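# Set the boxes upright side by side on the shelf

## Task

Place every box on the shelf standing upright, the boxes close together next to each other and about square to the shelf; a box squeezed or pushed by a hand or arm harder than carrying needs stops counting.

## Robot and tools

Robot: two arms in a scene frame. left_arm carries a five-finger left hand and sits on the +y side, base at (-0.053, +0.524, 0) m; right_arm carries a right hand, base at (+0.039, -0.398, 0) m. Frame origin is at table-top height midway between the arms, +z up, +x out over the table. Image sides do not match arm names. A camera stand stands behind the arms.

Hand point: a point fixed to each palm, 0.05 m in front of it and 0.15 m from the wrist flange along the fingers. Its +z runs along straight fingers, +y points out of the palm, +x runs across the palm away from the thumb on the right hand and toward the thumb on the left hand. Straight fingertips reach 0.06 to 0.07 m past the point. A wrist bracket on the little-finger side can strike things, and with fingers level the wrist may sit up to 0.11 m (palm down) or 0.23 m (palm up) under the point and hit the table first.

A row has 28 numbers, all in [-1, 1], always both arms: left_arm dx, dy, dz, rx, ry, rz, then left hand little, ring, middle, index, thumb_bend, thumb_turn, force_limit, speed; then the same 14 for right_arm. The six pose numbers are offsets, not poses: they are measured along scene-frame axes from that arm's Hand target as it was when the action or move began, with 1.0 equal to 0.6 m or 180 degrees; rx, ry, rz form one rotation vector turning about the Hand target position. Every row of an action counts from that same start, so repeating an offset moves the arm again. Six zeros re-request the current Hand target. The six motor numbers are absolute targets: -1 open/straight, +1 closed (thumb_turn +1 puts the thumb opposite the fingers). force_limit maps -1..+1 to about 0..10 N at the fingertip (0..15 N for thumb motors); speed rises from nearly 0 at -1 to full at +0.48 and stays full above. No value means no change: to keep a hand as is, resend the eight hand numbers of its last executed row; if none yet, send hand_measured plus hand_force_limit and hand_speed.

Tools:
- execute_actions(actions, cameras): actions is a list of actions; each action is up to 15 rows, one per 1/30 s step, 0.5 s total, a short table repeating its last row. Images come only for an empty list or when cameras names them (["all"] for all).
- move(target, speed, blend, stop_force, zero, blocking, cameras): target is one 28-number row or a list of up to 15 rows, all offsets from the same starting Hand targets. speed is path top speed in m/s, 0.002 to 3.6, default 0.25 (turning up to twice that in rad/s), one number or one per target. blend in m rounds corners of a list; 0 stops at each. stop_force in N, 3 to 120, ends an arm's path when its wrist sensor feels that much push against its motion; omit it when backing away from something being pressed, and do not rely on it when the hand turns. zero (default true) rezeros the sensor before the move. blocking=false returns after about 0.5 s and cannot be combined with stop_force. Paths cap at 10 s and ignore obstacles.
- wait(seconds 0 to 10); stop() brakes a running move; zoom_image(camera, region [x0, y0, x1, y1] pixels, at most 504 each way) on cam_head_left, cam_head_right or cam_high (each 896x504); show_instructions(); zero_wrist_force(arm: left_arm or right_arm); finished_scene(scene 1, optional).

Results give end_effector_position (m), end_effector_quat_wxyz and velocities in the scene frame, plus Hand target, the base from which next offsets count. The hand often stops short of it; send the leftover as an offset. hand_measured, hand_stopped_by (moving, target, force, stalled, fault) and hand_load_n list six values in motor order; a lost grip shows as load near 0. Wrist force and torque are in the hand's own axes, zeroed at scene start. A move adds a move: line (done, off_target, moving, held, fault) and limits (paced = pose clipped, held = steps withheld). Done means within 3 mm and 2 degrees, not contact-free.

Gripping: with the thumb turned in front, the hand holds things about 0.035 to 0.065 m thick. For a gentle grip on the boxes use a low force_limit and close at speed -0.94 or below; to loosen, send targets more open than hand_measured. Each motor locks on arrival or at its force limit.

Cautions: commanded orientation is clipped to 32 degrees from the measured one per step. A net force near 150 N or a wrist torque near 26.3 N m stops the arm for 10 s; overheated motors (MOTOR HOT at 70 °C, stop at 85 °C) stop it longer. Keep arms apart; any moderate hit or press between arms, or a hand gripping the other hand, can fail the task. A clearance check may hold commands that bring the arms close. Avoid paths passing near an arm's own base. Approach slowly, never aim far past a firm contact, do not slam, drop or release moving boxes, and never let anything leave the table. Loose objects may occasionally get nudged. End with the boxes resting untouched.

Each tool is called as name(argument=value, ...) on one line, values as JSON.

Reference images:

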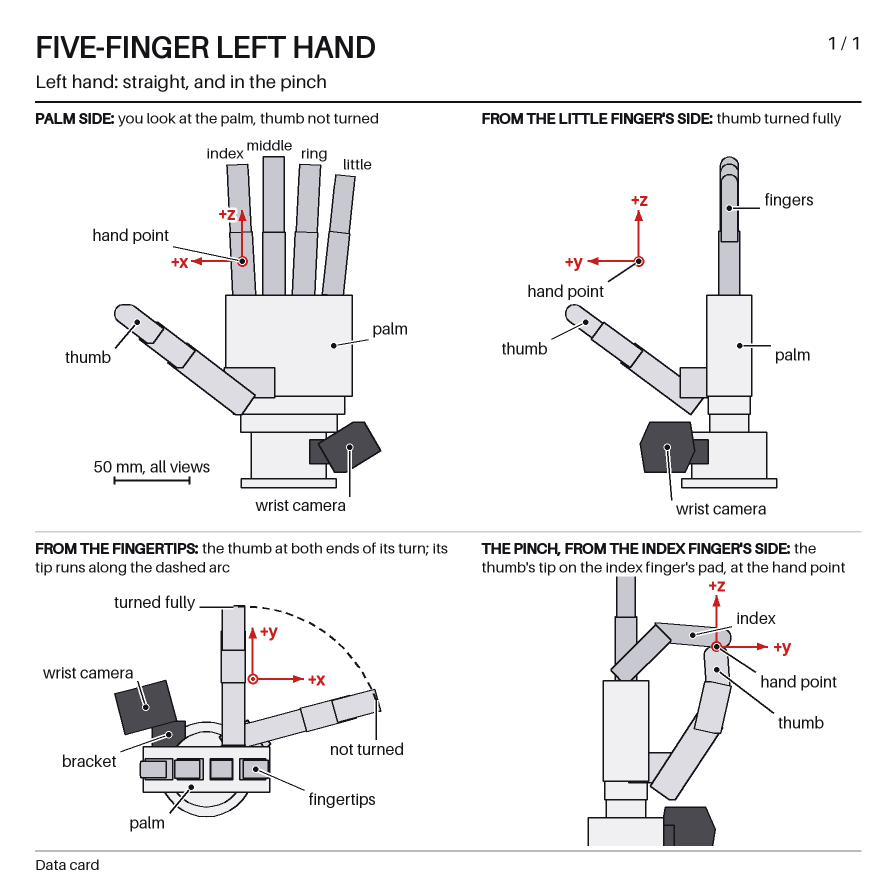

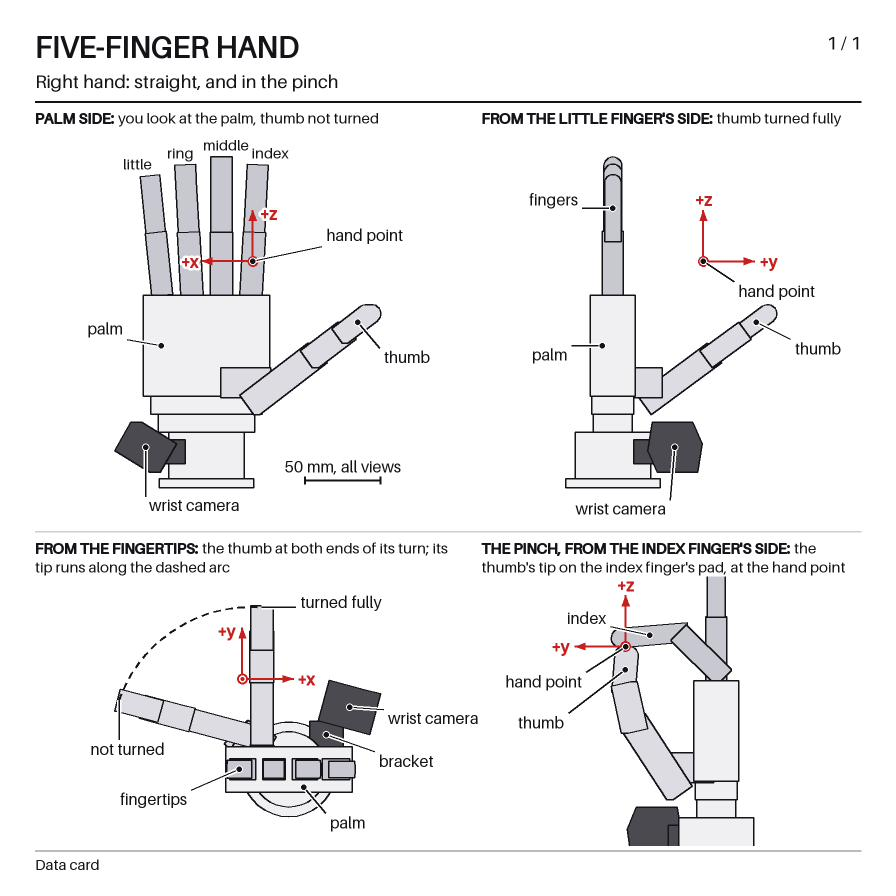

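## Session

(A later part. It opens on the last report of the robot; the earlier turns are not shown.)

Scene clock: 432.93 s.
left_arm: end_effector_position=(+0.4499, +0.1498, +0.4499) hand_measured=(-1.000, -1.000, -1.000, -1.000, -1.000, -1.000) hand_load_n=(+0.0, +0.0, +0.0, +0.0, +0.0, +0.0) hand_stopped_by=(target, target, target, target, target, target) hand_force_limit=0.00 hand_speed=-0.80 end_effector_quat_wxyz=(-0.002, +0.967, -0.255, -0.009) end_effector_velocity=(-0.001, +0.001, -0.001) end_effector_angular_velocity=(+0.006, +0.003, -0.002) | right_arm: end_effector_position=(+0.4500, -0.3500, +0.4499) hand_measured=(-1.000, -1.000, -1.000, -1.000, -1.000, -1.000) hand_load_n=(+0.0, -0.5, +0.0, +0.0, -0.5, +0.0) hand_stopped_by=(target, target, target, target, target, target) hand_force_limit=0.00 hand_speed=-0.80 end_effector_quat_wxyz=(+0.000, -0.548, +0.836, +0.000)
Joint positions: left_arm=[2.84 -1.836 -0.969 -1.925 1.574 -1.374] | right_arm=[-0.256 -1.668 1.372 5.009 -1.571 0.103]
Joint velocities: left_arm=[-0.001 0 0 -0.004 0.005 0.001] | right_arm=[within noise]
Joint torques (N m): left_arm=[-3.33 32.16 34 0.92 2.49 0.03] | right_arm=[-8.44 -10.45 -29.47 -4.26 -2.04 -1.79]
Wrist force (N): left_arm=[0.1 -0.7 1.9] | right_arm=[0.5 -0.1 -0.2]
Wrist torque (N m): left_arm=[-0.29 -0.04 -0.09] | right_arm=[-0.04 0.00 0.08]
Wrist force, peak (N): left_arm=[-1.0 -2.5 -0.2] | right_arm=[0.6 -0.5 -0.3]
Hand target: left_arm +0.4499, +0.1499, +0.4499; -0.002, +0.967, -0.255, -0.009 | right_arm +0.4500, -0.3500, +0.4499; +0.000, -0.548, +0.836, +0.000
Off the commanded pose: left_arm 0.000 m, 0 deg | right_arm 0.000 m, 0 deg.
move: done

move(target=[-0.0167, 0.25, -0.333, -0.0793,-0.0488,-0.3198, -1, -1, -1, -1, -1, -1, 0, -0.8, 0.1833,0.2167,-0.333, 0.0279,0.1502,-0.844, -1, -1, -1, -1, -1, -1, 0, -0.8], speed=0.35, cameras=["all"])

Scene clock: 502.60 s.
left_arm: end_effector_position=(+0.4399, +0.2999, +0.2500) hand_measured=(-1.000, -1.000, -1.000, -1.000, -1.000, -1.000) hand_load_n=(+0.0, +0.0, +0.0, +0.0, +0.0, +0.0) hand_stopped_by=(target, target, target, target, target, target) hand_force_limit=0.00 hand_speed=-0.80 end_effector_quat_wxyz=(+0.090, +0.716, -0.685, +0.095) | right_arm: end_effector_position=(+0.5599, -0.2200, +0.2500) hand_measured=(-1.000, -1.000, -1.000, -1.000, -1.000, -1.000) hand_load_n=(+0.0, +0.0, +0.0, +0.0, +0.0, +0.0) hand_stopped_by=(target, target, target, target, target, target) hand_force_limit=0.00 hand_speed=-0.80 end_effector_quat_wxyz=(-0.126, +0.681, +0.712, +0.120) end_effector_velocity=(-0.001, +0.001, +0.000) end_effector_angular_velocity=(+0.000, +0.003, -0.005)
Joint positions: left_arm=[3.17 -1.733 -1.665 -1.306 1.309 -0.033] | right_arm=[0.02 -1.624 1.852 4.513 -1.222 3.061]
Joint velocities: left_arm=[within noise] | right_arm=[0.003 0 0 0 0 0.009]
Joint torques (N m): left_arm=[-9.13 41.91 38.26 1.16 1.96 0.68] | right_arm=[-9.09 -21.51 -28.72 -3.85 -1.64 2.42]
Wrist force (N): left_arm=[0.1 -1.1 1.5] | right_arm=[0.3 0.0 0.0]
Wrist torque (N m): left_arm=[-0.38 -0.07 -0.06] | right_arm=[-0.01 0.00 0.14]
Wrist force, peak (N): left_arm=[-0.4 -1.3 1.9] | right_arm=[0.5 -0.3 -0.6]
Hand target: left_arm +0.4399, +0.2999, +0.2501; +0.090, +0.716, -0.686, +0.095 | right_arm +0.5599, -0.2200, +0.2501; -0.126, +0.681, +0.711, +0.120
Off the commanded pose: left_arm 0.000 m, 0 deg | right_arm 0.000 m, 0 deg.
move: done

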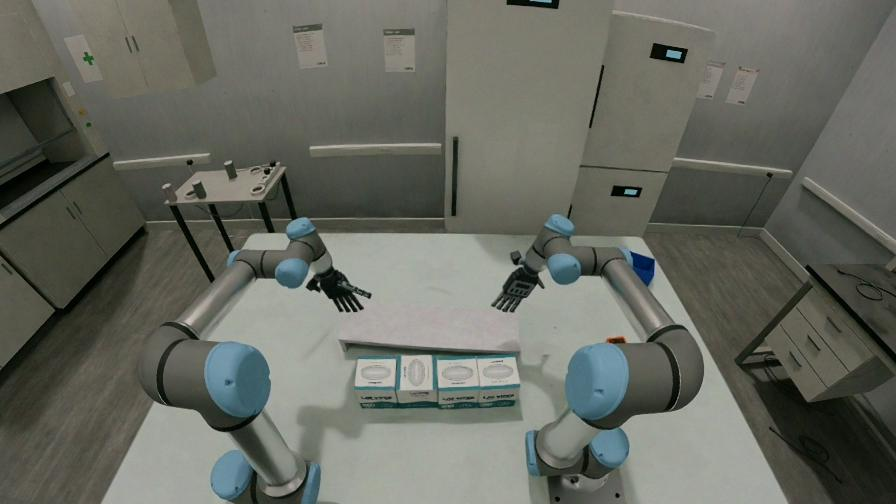

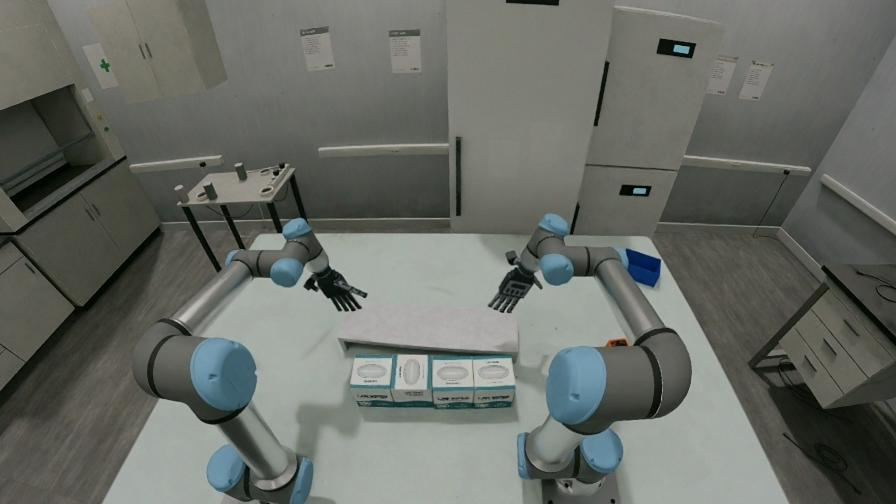

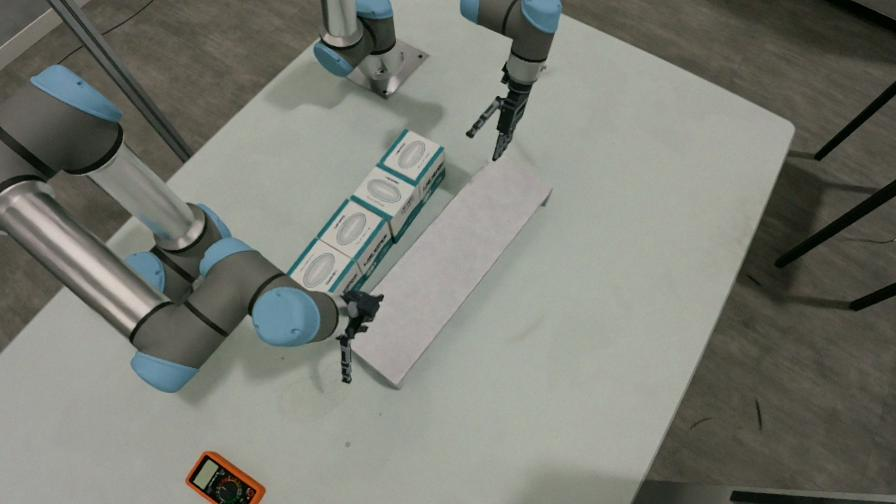

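move(target=[0, 0, -0.15, 0,0,0, -1, -1, -1, -1, -1, -1, 0, -0.8, 0,0,-0.15, 0,0,0, -1, -1, -1, -1, -1, -1, 0, -0.8], speed=0.2)

move(target=[0, 0, -0.12, 0,0,0, -1, -1, -1, -1, -1, -1, 0, -0.8, 0,0,-0.12, 0,0,0, -1, -1, -1, -1, -1, -1, 0, -0.8], speed=0.02, stop_force=3, cameras=["all"])

Scene clock: 508.47 s.
left_arm: end_effector_position=(+0.4400, +0.2999, +0.1602) hand_measured=(-1.000, -1.000, -1.000, -1.000, -1.000, -1.000) hand_load_n=(+0.0, +0.0, +0.0, +0.0, -0.5, +0.0) hand_stopped_by=(target, target, target, target, target, target) hand_force_limit=0.00 hand_speed=-0.80 end_effector_quat_wxyz=(+0.090, +0.716, -0.686, +0.095) end_effector_velocity=(+0.001, +0.000, +0.000) end_effector_angular_velocity=(+0.000, -0.005, -0.001) | right_arm: end_effector_position=(+0.5600, -0.2201, +0.1602) hand_measured=(-1.000, -1.000, -1.000, -1.000, -1.000, -1.000) hand_load_n=(+0.0, +0.0, +0.0, +0.0, +0.0, -0.5) hand_stopped_by=(target, target, target, target, target, target) hand_force_limit=0.00 hand_speed=-0.80 end_effector_quat_wxyz=(-0.126, +0.681, +0.711, +0.120)
Joint positions: left_arm=[3.17 -1.81 -1.815 -1.078 1.309 -0.033] | right_arm=[0.02 -1.547 2.02 4.266 -1.222 3.062]
Joint velocities: left_arm=[0.001 0 0 0.005 0 0.002] | right_arm=[within noise]
Joint torques (N m): left_arm=[2.15 28.98 18.06 4.15 -2.53 -2.76] | right_arm=[10.47 -15.04 -11.44 -4.69 0.56 2.27]
Wrist force (N): left_arm=[0.1 -0.8 1.7] | right_arm=[0.1 -0.1 0.0]
Wrist torque (N m): left_arm=[-0.34 -0.07 -0.05] | right_arm=[-0.03 0.03 0.03]
Wrist force, peak (N): left_arm=[-0.5 -0.4 3.4] | right_arm=[0.9 0.0 -1.6]
Hand target: left_arm +0.4399, +0.2999, +0.1601; +0.090, +0.716, -0.686, +0.095 | right_arm +0.5599, -0.2200, +0.1601; -0.126, +0.681, +0.711, +0.120
Off the commanded pose: left_arm 0.000 m, 0 deg | right_arm 0.000 m, 0 deg.
move: done

Scene clock: 510.37 s.
left_arm: end_effector_position=(+0.4399, +0.2999, +0.1539) hand_measured=(-1.000, -1.000, -1.000, -1.000, -1.000, -1.000) hand_load_n=(+0.0, +0.0, +0.0, +0.0, -0.5, +0.0) hand_stopped_by=(target, target, target, target, target, target) hand_force_limit=0.00 hand_speed=-0.80 end_effector_quat_wxyz=(+0.090, +0.716, -0.686, +0.095) | right_arm: end_effector_position=(+0.5599, -0.2200, +0.1441) hand_measured=(-1.000, -1.000, -1.000, -1.000, -1.000, -1.000) hand_load_n=(+0.0, +0.0, +0.0, +0.0, +0.0, +0.0) hand_stopped_by=(target, target, target, target, target, target) hand_force_limit=0.00 hand_speed=-0.80 end_effector_quat_wxyz=(-0.126, +0.681, +0.711, +0.120)
Joint positions: left_arm=[3.17 -1.817 -1.824 -1.062 1.309 -0.033] | right_arm=[0.02 -1.526 2.046 4.221 -1.222 3.062]
Joint torques (N m): left_arm=[2.84 41.81 34.62 3.75 1.97 -2.58] | right_arm=[9.07 -23.35 -26.24 -4.76 -0.48 1.52]
Wrist force (N): left_arm=[0.7 -1.3 -1.9] | right_arm=[0.9 -0.2 -2.5]
Wrist torque (N m): left_arm=[-0.18 -0.21 -0.01] | right_arm=[0.13 0.03 0.08]
Wrist force, peak (N): left_arm=[2.3 -0.6 -10.8] | right_arm=[2.8 -1.4 -9.0]
Hand target: left_arm +0.4399, +0.2999, +0.1539; +0.090, +0.716, -0.686, +0.095 (not the last commanded pose) | right_arm +0.5599, -0.2200, +0.1441; -0.126, +0.681, +0.711, +0.120 (not the last commanded pose)
Off the commanded pose: left_arm 0.066 m, 0 deg | right_arm 0.056 m, 0 deg.
move: contact (left_arm, right_arm)

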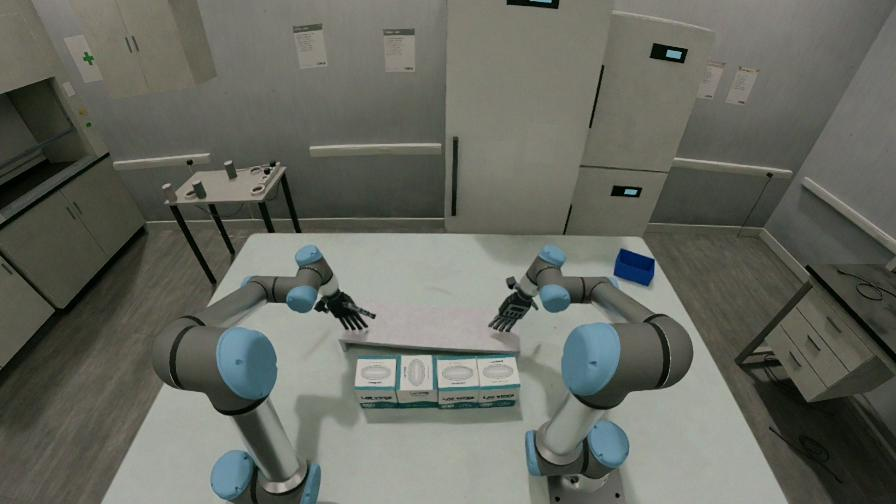

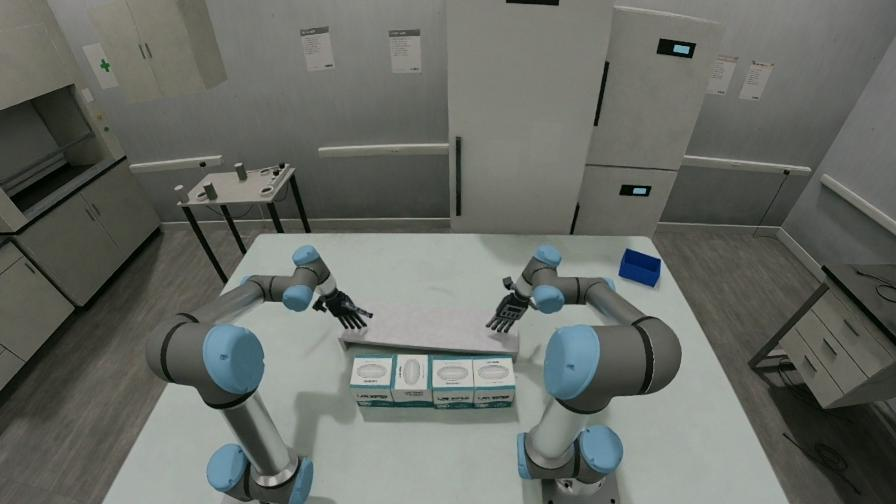

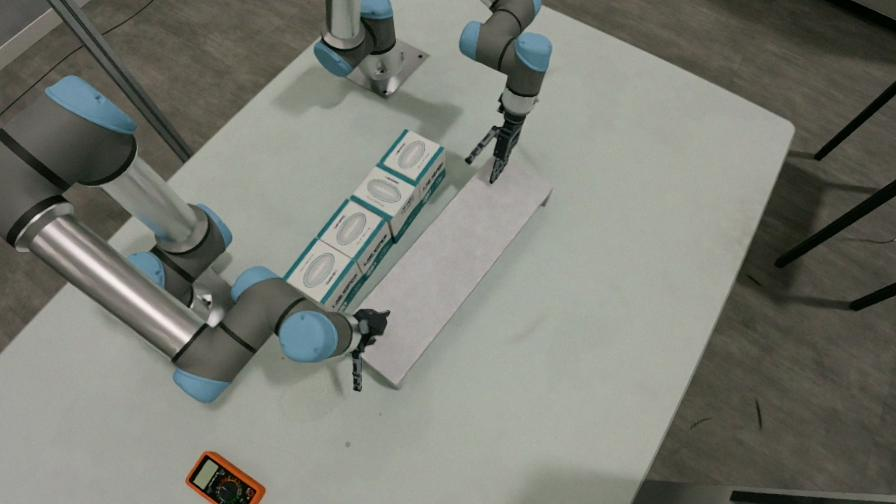

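move(target=[[0, 0, 0.03, 0,0,0, -1, -1, -1, -1, -1, -1, 0, -0.8, 0,0,0.03, 0,0,0, -1, -1, -1, -1, -1, -1, 0, -0.8],[0, 0.3, 0.03, 0,0,0, -1, -1, -1, -1, -1, -1, 0, -0.8, 0,-0.23,0.03, 0,0,0, -1, -1, -1, -1, -1, -1, 0, -0.8],[0, 0.3, -0.09, 0,0,0, -1, -1, -1, -1, -1, -1, 0, -0.8, 0,-0.23,-0.09, 0,0,0, -1, -1, -1, -1, -1, -1, 0, -0.8]], speed=0.15, blend=[0, 0, 0])

move(target=[0, 0, -0.1, 0,0,0, -1, -1, -1, -1, -1, -1, 0, -0.8, 0,0,-0.1, 0,0,0, -1, -1, -1, -1, -1, -1, 0, -0.8], speed=0.015, stop_force=3)

Scene clock: 525.63 s.
left_arm: end_effector_position=(+0.4399, +0.4799, +0.0999) hand_measured=(-1.000, -1.000, -1.000, -1.000, -1.000, -1.000) hand_load_n=(+0.0, +0.0, -0.5, +0.0, +0.0, +0.0) hand_stopped_by=(target, target, target, target, target, target) hand_force_limit=0.00 hand_speed=-0.80 end_effector_quat_wxyz=(+0.090, +0.716, -0.686, +0.095) | right_arm: end_effector_position=(+0.5600, -0.3581, +0.0901) hand_measured=(-1.000, -1.000, -1.000, -1.000, -1.000, -1.000) hand_load_n=(+0.5, +0.0, +0.0, +0.0, +0.0, +0.0) hand_stopped_by=(target, target, target, target, target, target) hand_force_limit=0.00 hand_speed=-0.80 end_effector_quat_wxyz=(-0.126, +0.681, +0.711, +0.120) end_effector_velocity=(+0.001, +0.001, +0.000) end_effector_angular_velocity=(-0.001, -0.004, +0.002)
Joint positions: left_arm=[3.499 -1.852 -1.915 -1.024 1.32 0.307] | right_arm=[-0.282 -1.494 2.143 4.196 -1.247 2.743]
Joint velocities: left_arm=[within noise] | right_arm=[0.002 0.001 0 -0.005 0 -0.001]
Joint torques (N m): left_arm=[2.18 30.06 30.14 3.96 -2.17 -2.74] | right_arm=[10.68 -14.64 -12.97 -4.73 2.66 2.32]
Wrist force (N): left_arm=[0.2 -0.8 1.3] | right_arm=[0.1 -0.3 -0.1]
Wrist torque (N m): left_arm=[-0.32 -0.10 -0.09] | right_arm=[-0.05 0.02 0.11]
Wrist force, peak (N): left_arm=[-0.2 -1.1 2.8] | right_arm=[1.0 -0.2 -2.9]
Hand target: left_arm +0.4399, +0.4799, +0.0999; +0.090, +0.716, -0.686, +0.095 | right_arm +0.5599, -0.3580, +0.0901; -0.126, +0.681, +0.711, +0.120
Off the commanded pose: left_arm 0.000 m, 0 deg | right_arm 0.000 m, 0 deg.
move: done

Scene clock: 528.47 s.
left_arm: end_effector_position=(+0.4399, +0.4799, +0.0741) hand_measured=(-1.000, -1.000, -1.000, -1.000, -1.000, -1.000) hand_load_n=(+0.0, +0.0, +0.0, +0.0, +0.0, +0.0) hand_stopped_by=(target, target, target, target, target, target) hand_force_limit=0.00 hand_speed=-0.80 end_effector_quat_wxyz=(+0.090, +0.716, -0.686, +0.095) | right_arm: end_effector_position=(+0.5599, -0.3580, +0.0640) hand_measured=(-1.000, -1.000, -1.000, -1.000, -1.000, -1.000) hand_load_n=(+0.0, +0.0, +0.0, +0.0, +0.0, +0.5) hand_stopped_by=(target, target, target, target, target, target) hand_force_limit=0.00 hand_speed=-0.80 end_effector_quat_wxyz=(-0.126, +0.681, +0.711, +0.120)
Joint positions: left_arm=[3.499 -1.891 -1.942 -0.956 1.32 0.307] | right_arm=[-0.282 -1.447 2.176 4.117 -1.247 2.743]
Joint torques (N m): left_arm=[-5.89 42.22 32.09 3.69 0.28 -2.55] | right_arm=[10.14 -20.37 -24.48 -4.19 0.05 1.86]
Wrist force (N): left_arm=[0.5 -0.4 -2.2] | right_arm=[1.1 -0.3 -3.6]
Wrist torque (N m): left_arm=[-0.04 -0.19 -0.08] | right_arm=[0.18 0.05 0.17]
Wrist force, peak (N): left_arm=[3.0 0.3 -9.7] | right_arm=[3.3 -1.7 -10.3]
Hand target: left_arm +0.4399, +0.4799, +0.0741; +0.090, +0.716, -0.686, +0.095 (not the last commanded pose) | right_arm +0.5599, -0.3580, +0.0640; -0.126, +0.681, +0.711, +0.120 (not the last commanded pose)
Off the commanded pose: left_arm 0.034 m, 0 deg | right_arm 0.034 m, 0 deg.
move: contact (left_arm, right_arm)

move(target=[[0, 0, 0.35, 0,0,0, -1, -1, -1, -1, -1, -1, 0, -0.8, 0,0,0.3167, 0,0,0, -1, -1, -1, -1, -1, -1, 0, -0.8],[-0.1665, -0.9, 0.3765, 0,0,0, -1, -1, -1, -1, -1, -1, 0, -0.8, -0.4773,0.285,0.31, 0,0,0, -1, -1, -1, -1, -1, -1, 0, -0.8]], speed=0.3, blend=[0.04, 0], cameras=["all"])

Scene clock: 543.50 s.
left_arm: end_effector_position=(+0.3400, -0.0600, +0.2999) hand_measured=(-1.000, -1.000, -1.000, -1.000, -1.000, -1.000) hand_load_n=(+0.0, +0.0, +0.0, +0.0, -0.5, +0.0) hand_stopped_by=(target, target, target, target, target, target) hand_force_limit=0.00 hand_speed=-0.80 end_effector_quat_wxyz=(+0.090, +0.716, -0.686, +0.095) | right_arm: end_effector_position=(+0.2736, -0.1871, +0.2500) hand_measured=(-1.000, -1.000, -1.000, -1.000, -1.000, -1.000) hand_load_n=(+0.0, +0.0, +0.0, +0.0, +0.0, +0.0) hand_stopped_by=(target, target, target, target, target, target) hand_force_limit=0.00 hand_speed=-0.80 end_effector_quat_wxyz=(-0.126, +0.681, +0.712, +0.120)
Joint positions: left_arm=[2.536 -1.957 -1.283 -1.307 1.366 -0.683] | right_arm=[0.152 -2.353 2.278 4.767 -1.222 3.202]
Joint torques (N m): left_arm=[-9.37 32.57 38.84 4.19 -2.21 -2.67] | right_arm=[10.93 0.4 -28.04 -0.67 1.55 2.2]
Wrist force (N): left_arm=[0.2 -0.9 1.3] | right_arm=[0.3 0.0 0.3]
Wrist torque (N m): left_arm=[-0.34 -0.12 -0.14] | right_arm=[-0.02 -0.02 0.24]
Wrist force, peak (N): left_arm=[-0.5 -0.8 3.7] | right_arm=[1.2 -0.3 -4.0]
Hand target: left_arm +0.3400, -0.0601, +0.3000; +0.090, +0.716, -0.686, +0.095 | right_arm +0.2736, -0.1870, +0.2500; -0.126, +0.681, +0.711, +0.120
Off the commanded pose: left_arm 0.000 m, 0 deg | right_arm 0.000 m, 0 deg.
move: done

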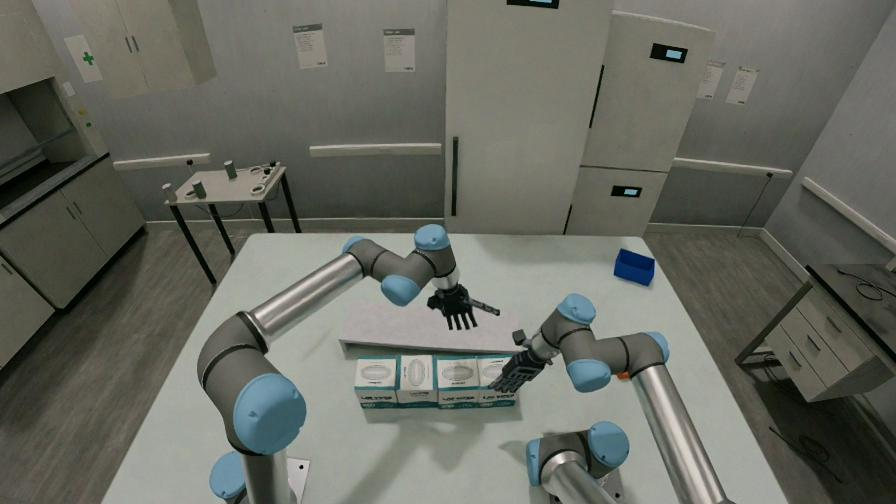

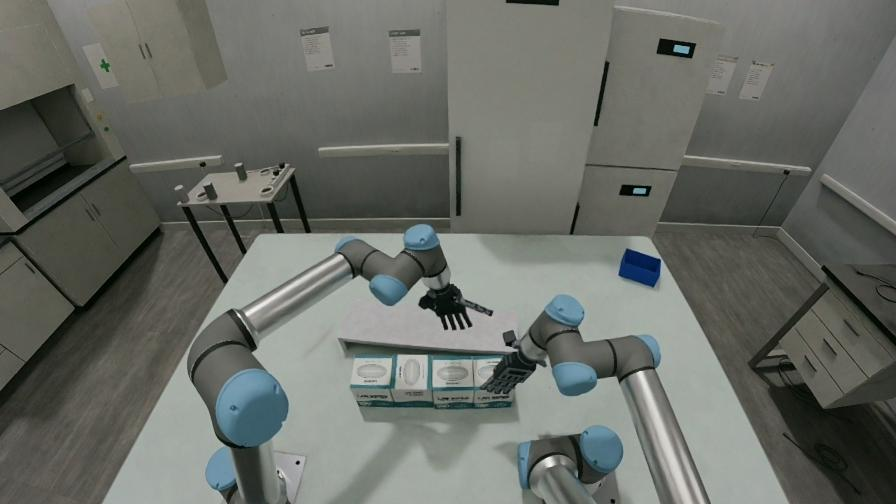

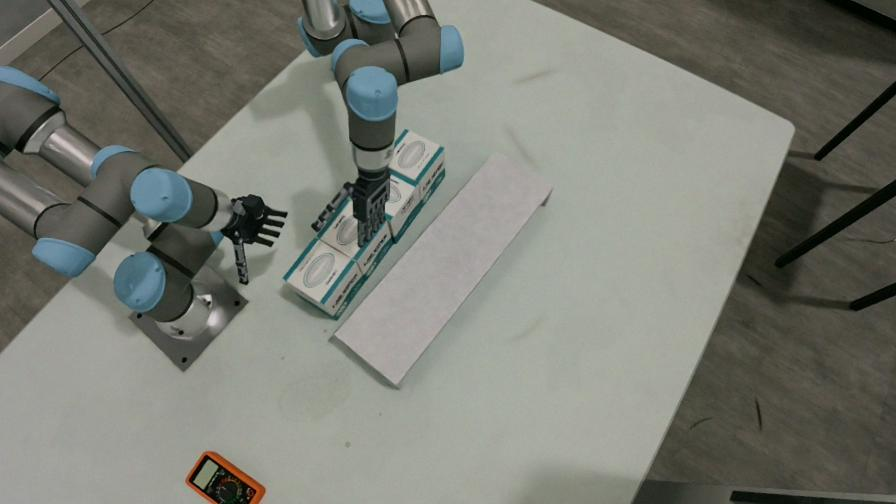

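move(target=[[-0.0167, -0.1833, 0, 0,0,0, -1, -1, -1, -1, -1, -1, 0, -0.8, 0,0,-0.23, 0,0,0, -1, -1, -1, -1, -1, -1, 0, -0.8],[-0.0167, -0.1833, -0.2833, 0,0,0, -1, -1, -1, -1, -1, -1, 0, -0.8, 0,0,-0.23, 0,0,0, -1, -1, -1, -1, -1, -1, 0, -0.8]], speed=0.12, stop_force=8, cameras=["all"])

zoom_image(camera="cam_high", region=[230, 180, 430, 380])

zoom_image(camera="cam_head_left", region=[400, 300, 600, 440])

Scene clock: 555.80 s.
left_arm: end_effector_position=(+0.3300, -0.1701, +0.1300) hand_measured=(-1.000, -1.000, -1.000, -1.000, -1.000, -1.000) hand_load_n=(+0.0, +0.0, +0.0, +0.0, +0.0, +0.0) hand_stopped_by=(target, target, target, target, target, target) hand_force_limit=0.00 hand_speed=-0.80 end_effector_quat_wxyz=(+0.090, +0.716, -0.686, +0.095) | right_arm: end_effector_position=(+0.2736, -0.1870, +0.1120) hand_measured=(-1.000, -1.000, -1.000, -1.000, -1.000, -1.000) hand_load_n=(+0.0, +0.0, +0.0, +0.0, +0.0, +0.0) hand_stopped_by=(target, target, target, target, target, target) hand_force_limit=0.00 hand_speed=-0.80 end_effector_quat_wxyz=(-0.126, +0.681, +0.711, +0.120)
Joint positions: left_arm=[2.403 -2.252 -1.275 -0.994 1.389 -0.817] | right_arm=[0.152 -2.289 2.619 4.362 -1.222 3.203]
Joint torques (N m): left_arm=[7.85 58.81 37.25 4.38 -1.38 -1.85] | right_arm=[-3.92 9.09 -11.43 -4.68 -1.99 -2.23]
Wrist force (N): left_arm=[-0.3 -1.0 1.5] | right_arm=[0.1 -0.1 0.0]
Wrist torque (N m): left_arm=[-0.36 -0.05 -0.15] | right_arm=[-0.04 0.02 0.01]
Wrist force, peak (N): left_arm=[-0.4 -1.2 2.6] | right_arm=[0.7 -0.2 -0.9]
Hand target: left_arm +0.3300, -0.1701, +0.1300; +0.090, +0.716, -0.686, +0.095 | right_arm +0.2736, -0.1870, +0.1120; -0.126, +0.681, +0.711, +0.120
Off the commanded pose: left_arm 0.000 m, 0 deg | right_arm 0.000 m, 0 deg.
move: done

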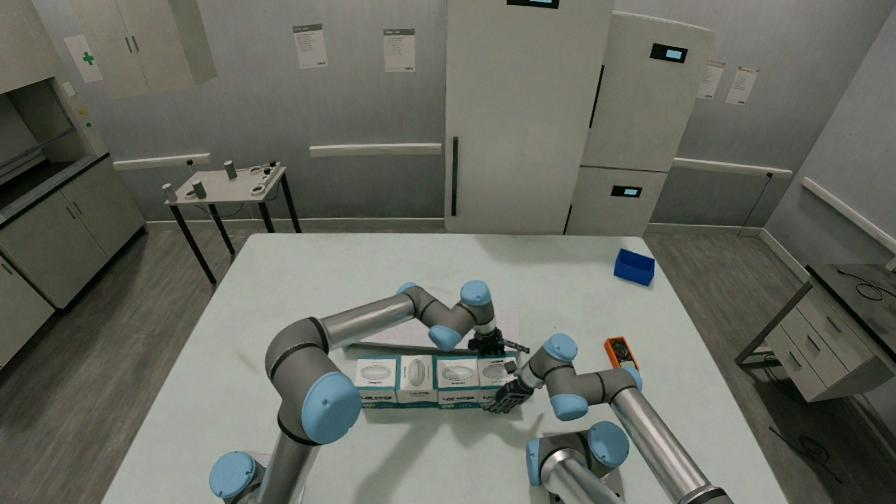

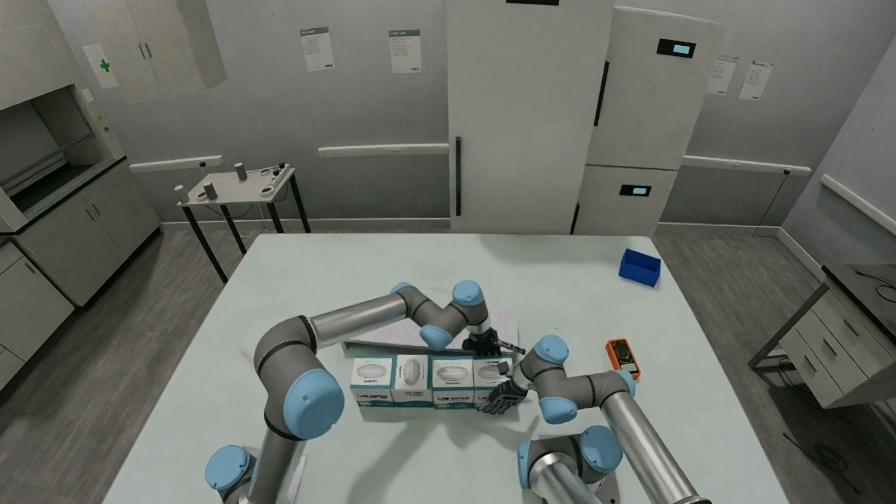

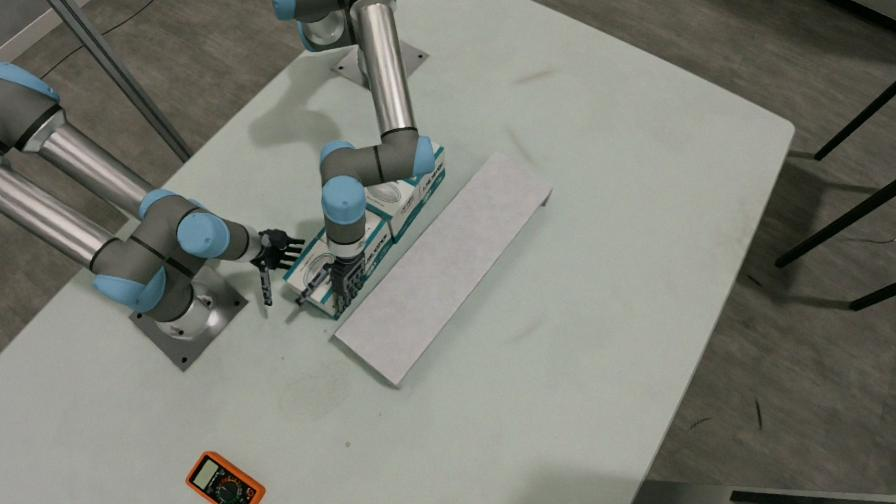

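Scaled by 2.520 from the camera's 896x504 image, which has a finer 1280x720 frame.

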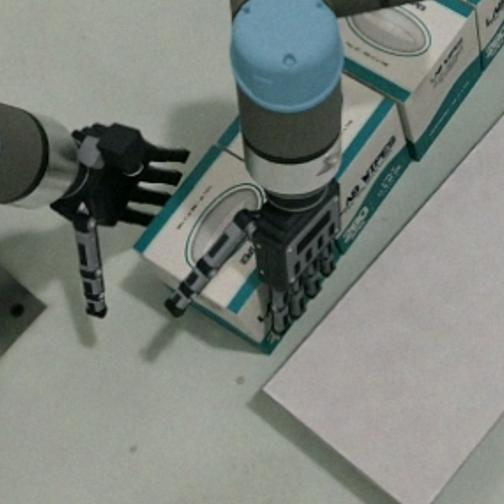

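Scaled by 2.520 from the camera's 896x504 image, which has a finer 1280x720 frame.

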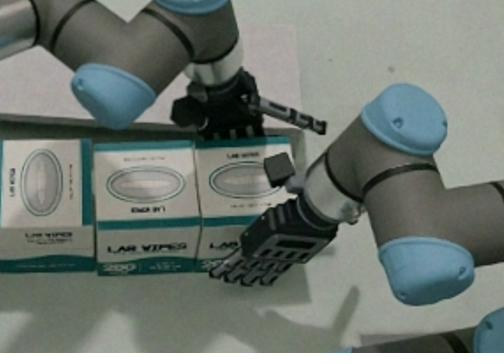

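move(target=[-0.05, -0.002, 0, 0,0,0, -1, -1, -1, -1, -1, -1, 0, -0.8, 0.067,0.003,0, 0,0,0, -1, -1, -1, -1, -1, -1, 0, -0.8], speed=0.015, stop_force=5, cameras=["all"])

zoom_image(camera="cam_high", region=[230, 180, 430, 380])

zoom_image(camera="cam_head_left", region=[400, 300, 600, 440])

Scene clock: 563.30 s.
left_arm: end_effector_position=(+0.3109, -0.1709, +0.1300) hand_measured=(-1.000, -1.000, -1.000, -1.000, -1.000, -1.000) hand_load_n=(+0.0, +0.0, +0.0, +0.0, +0.0, +0.0) hand_stopped_by=(target, target, target, target, target, target) hand_force_limit=0.00 hand_speed=-0.80 end_effector_quat_wxyz=(+0.090, +0.716, -0.686, +0.095) | right_arm: end_effector_position=(+0.2992, -0.1859, +0.1120) hand_measured=(-1.000, -1.000, -1.000, -1.000, -1.000, -1.000) hand_load_n=(+0.0, +0.0, +0.0, +0.0, +0.0, +0.0) hand_stopped_by=(target, target, target, target, target, target) hand_force_limit=0.00 hand_speed=-0.80 end_effector_quat_wxyz=(-0.126, +0.681, +0.711, +0.120)
Joint positions: left_arm=[2.384 -2.229 -1.317 -0.973 1.393 -0.836] | right_arm=[0.146 -2.184 2.588 4.29 -1.222 3.196]
Joint torques (N m): left_arm=[7.95 43.03 36.7 1.64 -2.84 2.45] | right_arm=[9.81 9.31 -13.04 -3.09 1.53 2.03]
Wrist force (N): left_arm=[-1.0 -7.0 2.4] | right_arm=[-0.1 -5.9 -0.6]
Wrist torque (N m): left_arm=[-0.56 -0.07 0.05] | right_arm=[-0.12 -0.01 0.09]
Wrist force, peak (N): left_arm=[-1.7 -15.8 2.2] | right_arm=[-0.3 -14.2 -3.7]
Hand target: left_arm +0.3109, -0.1709, +0.1300; +0.090, +0.716, -0.686, +0.095 (not the last commanded pose) | right_arm +0.2992, -0.1859, +0.1120; -0.126, +0.681, +0.711, +0.120 (not the last commanded pose)
Off the commanded pose: left_arm 0.011 m, 0 deg | right_arm 0.015 m, 0 deg.
move: contact (left_arm, right_arm)

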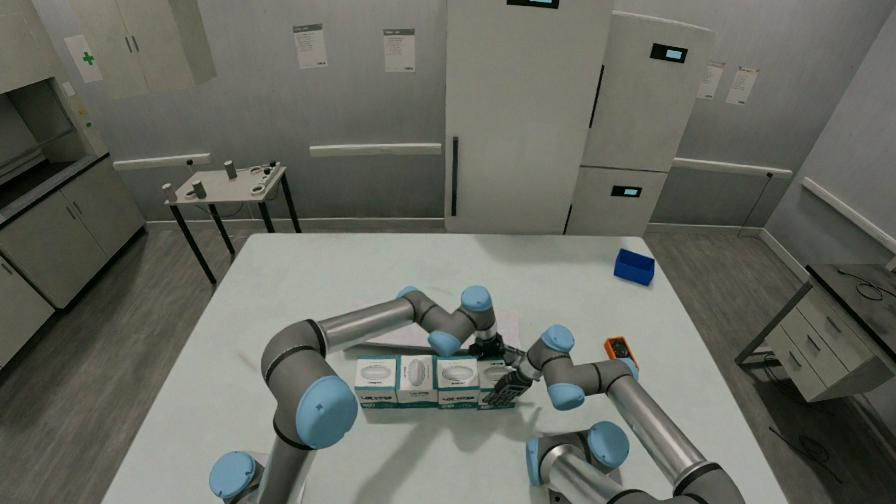

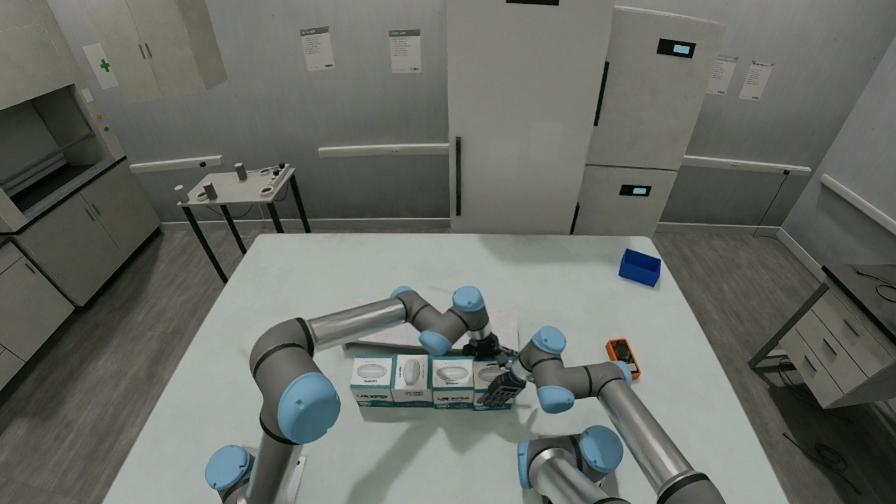

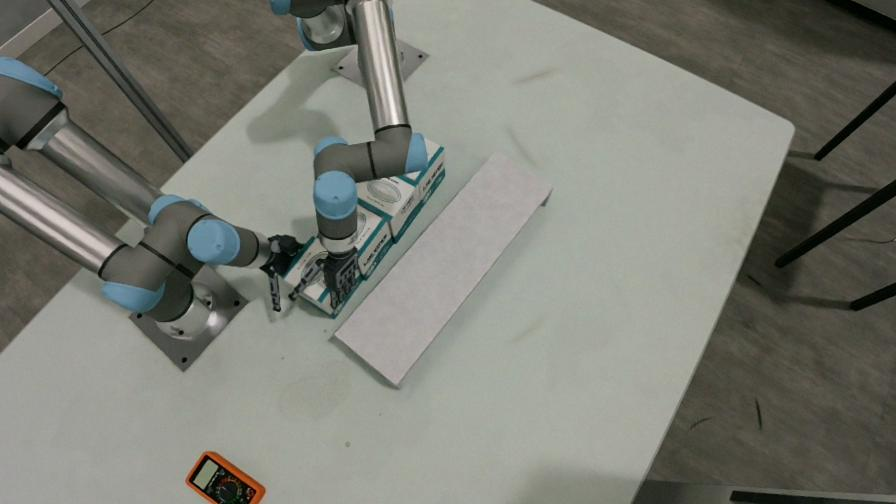

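Scaled by 2.520 from the camera's 896x504 image, which has a finer 1280x720 frame.

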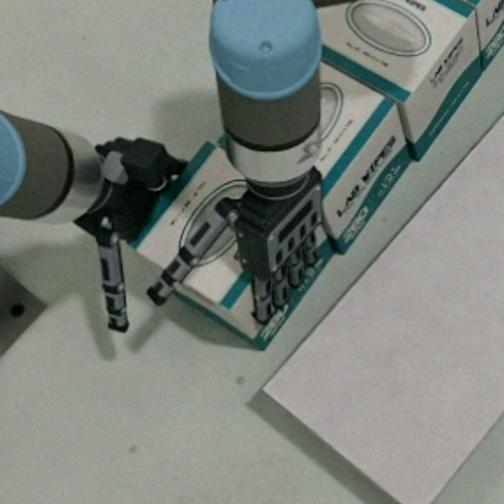

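Scaled by 2.520 from the camera's 896x504 image, which has a finer 1280x720 frame.

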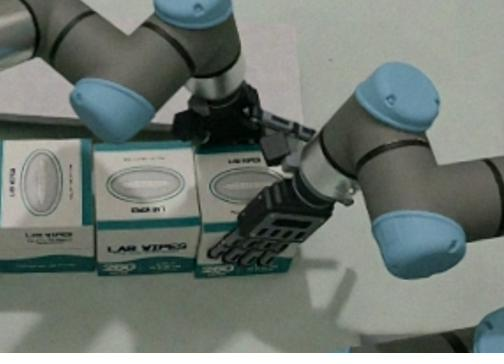

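move(target=[0, 0, 0.025, 0,0,0, -1, -1, -1, -1, -1, -1, 0, -0.8, 0,0,0.025, 0,0,0, -1, -1, -1, -1, -1, -1, 0, -0.8], speed=0.03, cameras=["all"])

zoom_image(camera="cam_high", region=[230, 180, 430, 380])

zoom_image(camera="cam_head_left", region=[400, 300, 600, 440])

Scene clock: 571.80 s.
left_arm: end_effector_position=(+0.3110, -0.1710, +0.1453) hand_measured=(-1.000, -1.000, -1.000, -1.000, -1.000, -1.000) hand_load_n=(+0.0, +0.0, +0.0, +0.0, +0.0, +0.0) hand_stopped_by=(target, target, target, target, target, target) hand_force_limit=0.00 hand_speed=-0.80 end_effector_quat_wxyz=(+0.090, +0.716, -0.686, +0.095) | right_arm: end_effector_position=(+0.2992, -0.1859, +0.1271) hand_measured=(-1.000, -1.000, -1.000, -1.000, -1.000, -1.000) hand_load_n=(+0.0, +0.0, +0.0, +0.0, +0.0, +0.0) hand_stopped_by=(target, target, target, target, target, target) hand_force_limit=0.00 hand_speed=-0.80 end_effector_quat_wxyz=(-0.126, +0.681, +0.712, +0.120) end_effector_velocity=(+0.000, +0.000, -0.002) end_effector_angular_velocity=(+0.000, +0.000, +0.001)
Joint positions: left_arm=[2.384 -2.215 -1.299 -1.004 1.393 -0.836] | right_arm=[0.146 -2.208 2.554 4.347 -1.222 3.196]
Joint velocities: left_arm=[within noise] | right_arm=[-0.001 0.002 0.003 -0.005 0 -0.001]
Joint torques (N m): left_arm=[7.45 42.56 8.63 3.95 0.28 1.95] | right_arm=[-9.48 10.31 -15.26 -5.93 -0.77 -2.27]
Wrist force (N): left_arm=[-0.8 -6.4 2.4] | right_arm=[-0.8 -5.0 0.9]
Wrist torque (N m): left_arm=[-0.53 -0.12 0.06] | right_arm=[-0.20 -0.02 0.04]
Wrist force, peak (N): left_arm=[-0.4 -7.6 2.5] | right_arm=[-0.8 -6.2 1.1]
Hand target: left_arm +0.3109, -0.1709, +0.1450; +0.090, +0.716, -0.686, +0.095 | right_arm +0.2992, -0.1859, +0.1270; -0.126, +0.681, +0.711, +0.120
Off the commanded pose: left_arm 0.000 m, 0 deg | right_arm 0.000 m, 0 deg.
move: done

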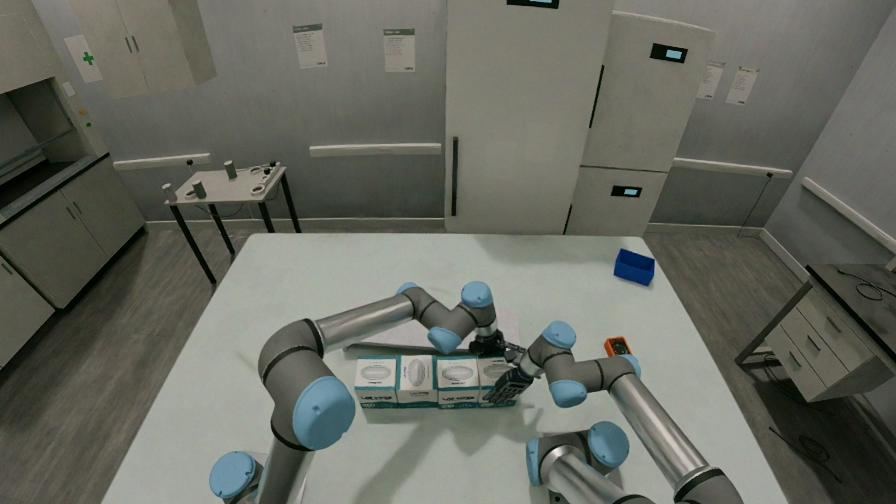

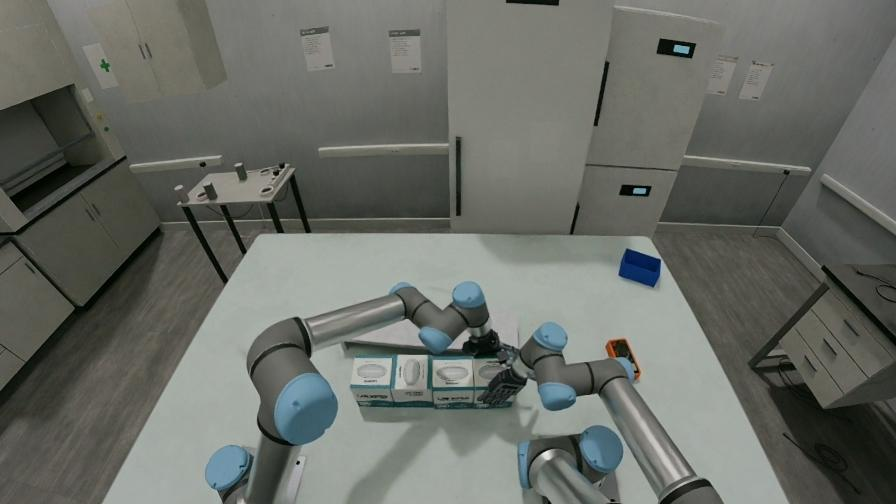

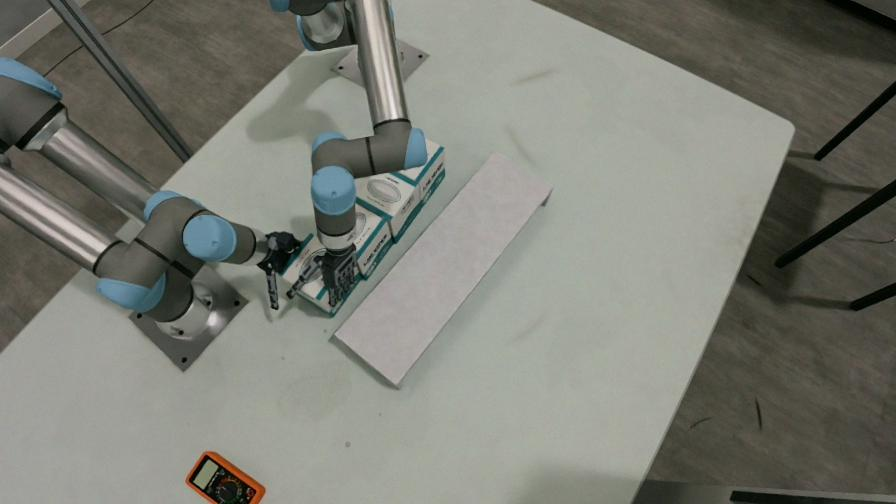

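Scaled by 2.520 from the camera's 896x504 image, which has a finer 1280x720 frame.

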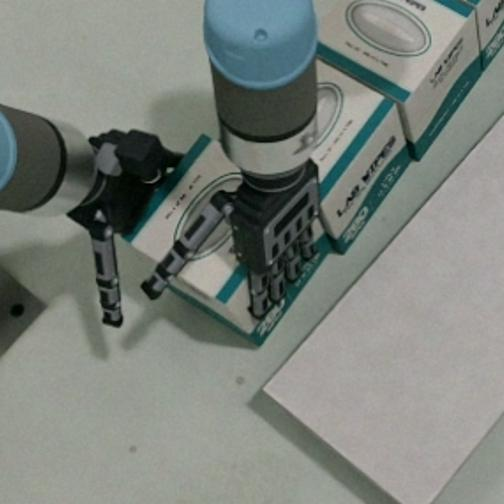

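Scaled by 2.520 from the camera's 896x504 image, which has a finer 1280x720 frame.

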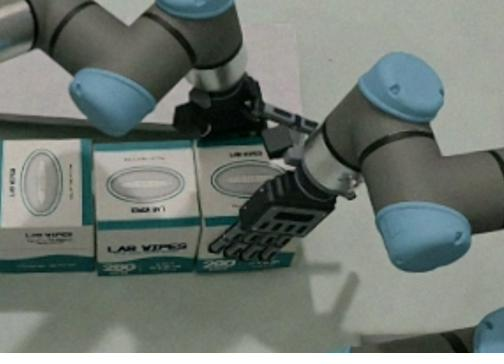

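move(target=[0, 0, 0.07, 0,0,0, -1, -1, -1, -1, -1, -1, 0, -0.8, 0,0,0.07, 0,0,0, -1, -1, -1, -1, -1, -1, 0, -0.8], speed=0.05)

move(target=[0, 0, 0.07, 0,0,0, -1, -1, -1, -1, -1, -1, 0, -0.8, 0,0,0.07, 0,0,0, -1, -1, -1, -1, -1, -1, 0, -0.8], speed=0.05)

Scene clock: 591.70 s.
left_arm: end_effector_position=(+0.3109, -0.1709, +0.1872) hand_measured=(-1.000, -1.000, -1.000, -1.000, -1.000, -1.000) hand_load_n=(+0.0, +0.0, +0.0, +0.0, +0.0, +0.0) hand_stopped_by=(target, target, target, target, target, target) hand_force_limit=0.00 hand_speed=-0.80 end_effector_quat_wxyz=(+0.090, +0.716, -0.686, +0.095) | right_arm: end_effector_position=(+0.2991, -0.1859, +0.1690) hand_measured=(-1.000, -1.000, -1.000, -1.000, -1.000, -1.000) hand_load_n=(+0.0, +0.5, +0.0, +0.0, -0.5, +0.0) hand_stopped_by=(target, target, target, target, target, target) hand_force_limit=0.00 hand_speed=-0.80 end_effector_quat_wxyz=(-0.126, +0.681, +0.712, +0.120)
Joint positions: left_arm=[2.384 -2.182 -1.242 -1.095 1.393 -0.836] | right_arm=[0.146 -2.253 2.457 4.49 -1.222 3.196]
Joint torques (N m): left_arm=[2.61 41.66 8.61 2.92 -0.58 0.48] | right_arm=[-10.78 9.69 -19.03 -5.01 -0.63 -2.65]
Wrist force (N): left_arm=[-0.9 -7.6 1.8] | right_arm=[-1.1 -6.5 0.9]
Wrist torque (N m): left_arm=[-0.48 -0.11 0.09] | right_arm=[-0.20 -0.02 -0.06]
Wrist force, peak (N): left_arm=[-0.8 -9.4 2.3] | right_arm=[-1.0 -7.8 0.7]
Hand target: left_arm +0.3109, -0.1709, +0.1870; +0.090, +0.716, -0.686, +0.095 | right_arm +0.2992, -0.1859, +0.1690; -0.126, +0.681, +0.711, +0.120
Off the commanded pose: left_arm 0.000 m, 0 deg | right_arm 0.000 m, 0 deg.
move: done

Scene clock: 592.87 s.
left_arm: end_effector_position=(+0.3109, -0.1709, +0.2292) hand_measured=(-1.000, -1.000, -1.000, -1.000, -1.000, -1.000) hand_load_n=(+0.0, +0.0, +0.0, +0.0, +0.0, +0.0) hand_stopped_by=(target, target, target, target, target, target) hand_force_limit=0.00 hand_speed=-0.80 end_effector_quat_wxyz=(+0.090, +0.716, -0.686, +0.095) | right_arm: end_effector_position=(+0.2991, -0.1859, +0.2110) hand_measured=(-1.000, -1.000, -1.000, -1.000, -1.000, -1.000) hand_load_n=(+0.0, +0.0, +0.0, +0.0, -0.5, +0.0) hand_stopped_by=(target, target, target, target, target, target) hand_force_limit=0.00 hand_speed=-0.80 end_effector_quat_wxyz=(-0.126, +0.681, +0.712, +0.120)
Joint positions: left_arm=[2.384 -2.157 -1.172 -1.19 1.393 -0.836] | right_arm=[0.146 -2.274 2.355 4.613 -1.222 3.196]
Joint torques (N m): left_arm=[2.91 41.75 9.71 3.55 -1.49 -1.42] | right_arm=[-6.41 9.92 -15.64 -6.53 -0.92 -2.17]
Wrist force (N): left_arm=[-1.1 -9.8 1.4] | right_arm=[-1.0 -7.6 0.6]
Wrist torque (N m): left_arm=[-0.64 -0.09 0.14] | right_arm=[-0.20 -0.03 -0.09]
Wrist force, peak (N): left_arm=[-1.2 -11.2 1.6] | right_arm=[-0.9 -9.1 0.3]
Hand target: left_arm +0.3109, -0.1709, +0.2290; +0.090, +0.716, -0.686, +0.095 | right_arm +0.2992, -0.1859, +0.2110; -0.126, +0.681, +0.711, +0.120
Off the commanded pose: left_arm 0.000 m, 0 deg | right_arm 0.000 m, 0 deg.
move: done

move(target=[0, 0, 0, 0,0,0, -1, -1, -1, -1, -1, -1, 0, -0.8, -0.0005, 0, 0, 0,0,0, -1, -1, -1, -1, -1, -1, 0, -0.8], speed=0.05)

Scene clock: 598.30 s.
left_arm: end_effector_position=(+0.3109, -0.1709, +0.2290) hand_measured=(-1.000, -1.000, -1.000, -1.000, -1.000, -1.000) hand_load_n=(+0.0, +0.0, +0.0, +0.0, -0.5, +0.0) hand_stopped_by=(target, target, target, target, target, target) hand_force_limit=0.00 hand_speed=-0.80 end_effector_quat_wxyz=(+0.090, +0.716, -0.686, +0.095) | right_arm: end_effector_position=(+0.2989, -0.1859, +0.2110) hand_measured=(-1.000, -1.000, -1.000, -1.000, -1.000, -1.000) hand_load_n=(+0.0, +0.0, +0.0, +0.0, +0.0, +0.0) hand_stopped_by=(target, target, target, target, target, target) hand_force_limit=0.00 hand_speed=-0.80 end_effector_quat_wxyz=(-0.126, +0.681, +0.711, +0.120)
Joint positions: left_arm=[2.384 -2.157 -1.172 -1.19 1.393 -0.836] | right_arm=[0.146 -2.275 2.356 4.613 -1.222 3.196]
Joint torques (N m): left_arm=[-1.27 42.29 10.05 0.89 -1.35 -1.26] | right_arm=[7.84 -2.29 -13.79 -1.81 2.66 1.89]
Wrist force (N): left_arm=[-1.1 -6.6 2.3] | right_arm=[-0.5 -5.2 1.1]
Wrist torque (N m): left_arm=[-0.53 -0.02 0.04] | right_arm=[-0.21 -0.03 0.02]
Wrist force, peak (N): left_arm=[-1.5 -10.6 2.0] | right_arm=[-1.1 -8.6 1.1]
Hand target: left_arm +0.3109, -0.1709, +0.2290; +0.090, +0.716, -0.686, +0.095 | right_arm +0.2989, -0.1859, +0.2110; -0.126, +0.681, +0.711, +0.120
Off the commanded pose: left_arm 0.000 m, 0 deg | right_arm 0.000 m, 0 deg.
move: done


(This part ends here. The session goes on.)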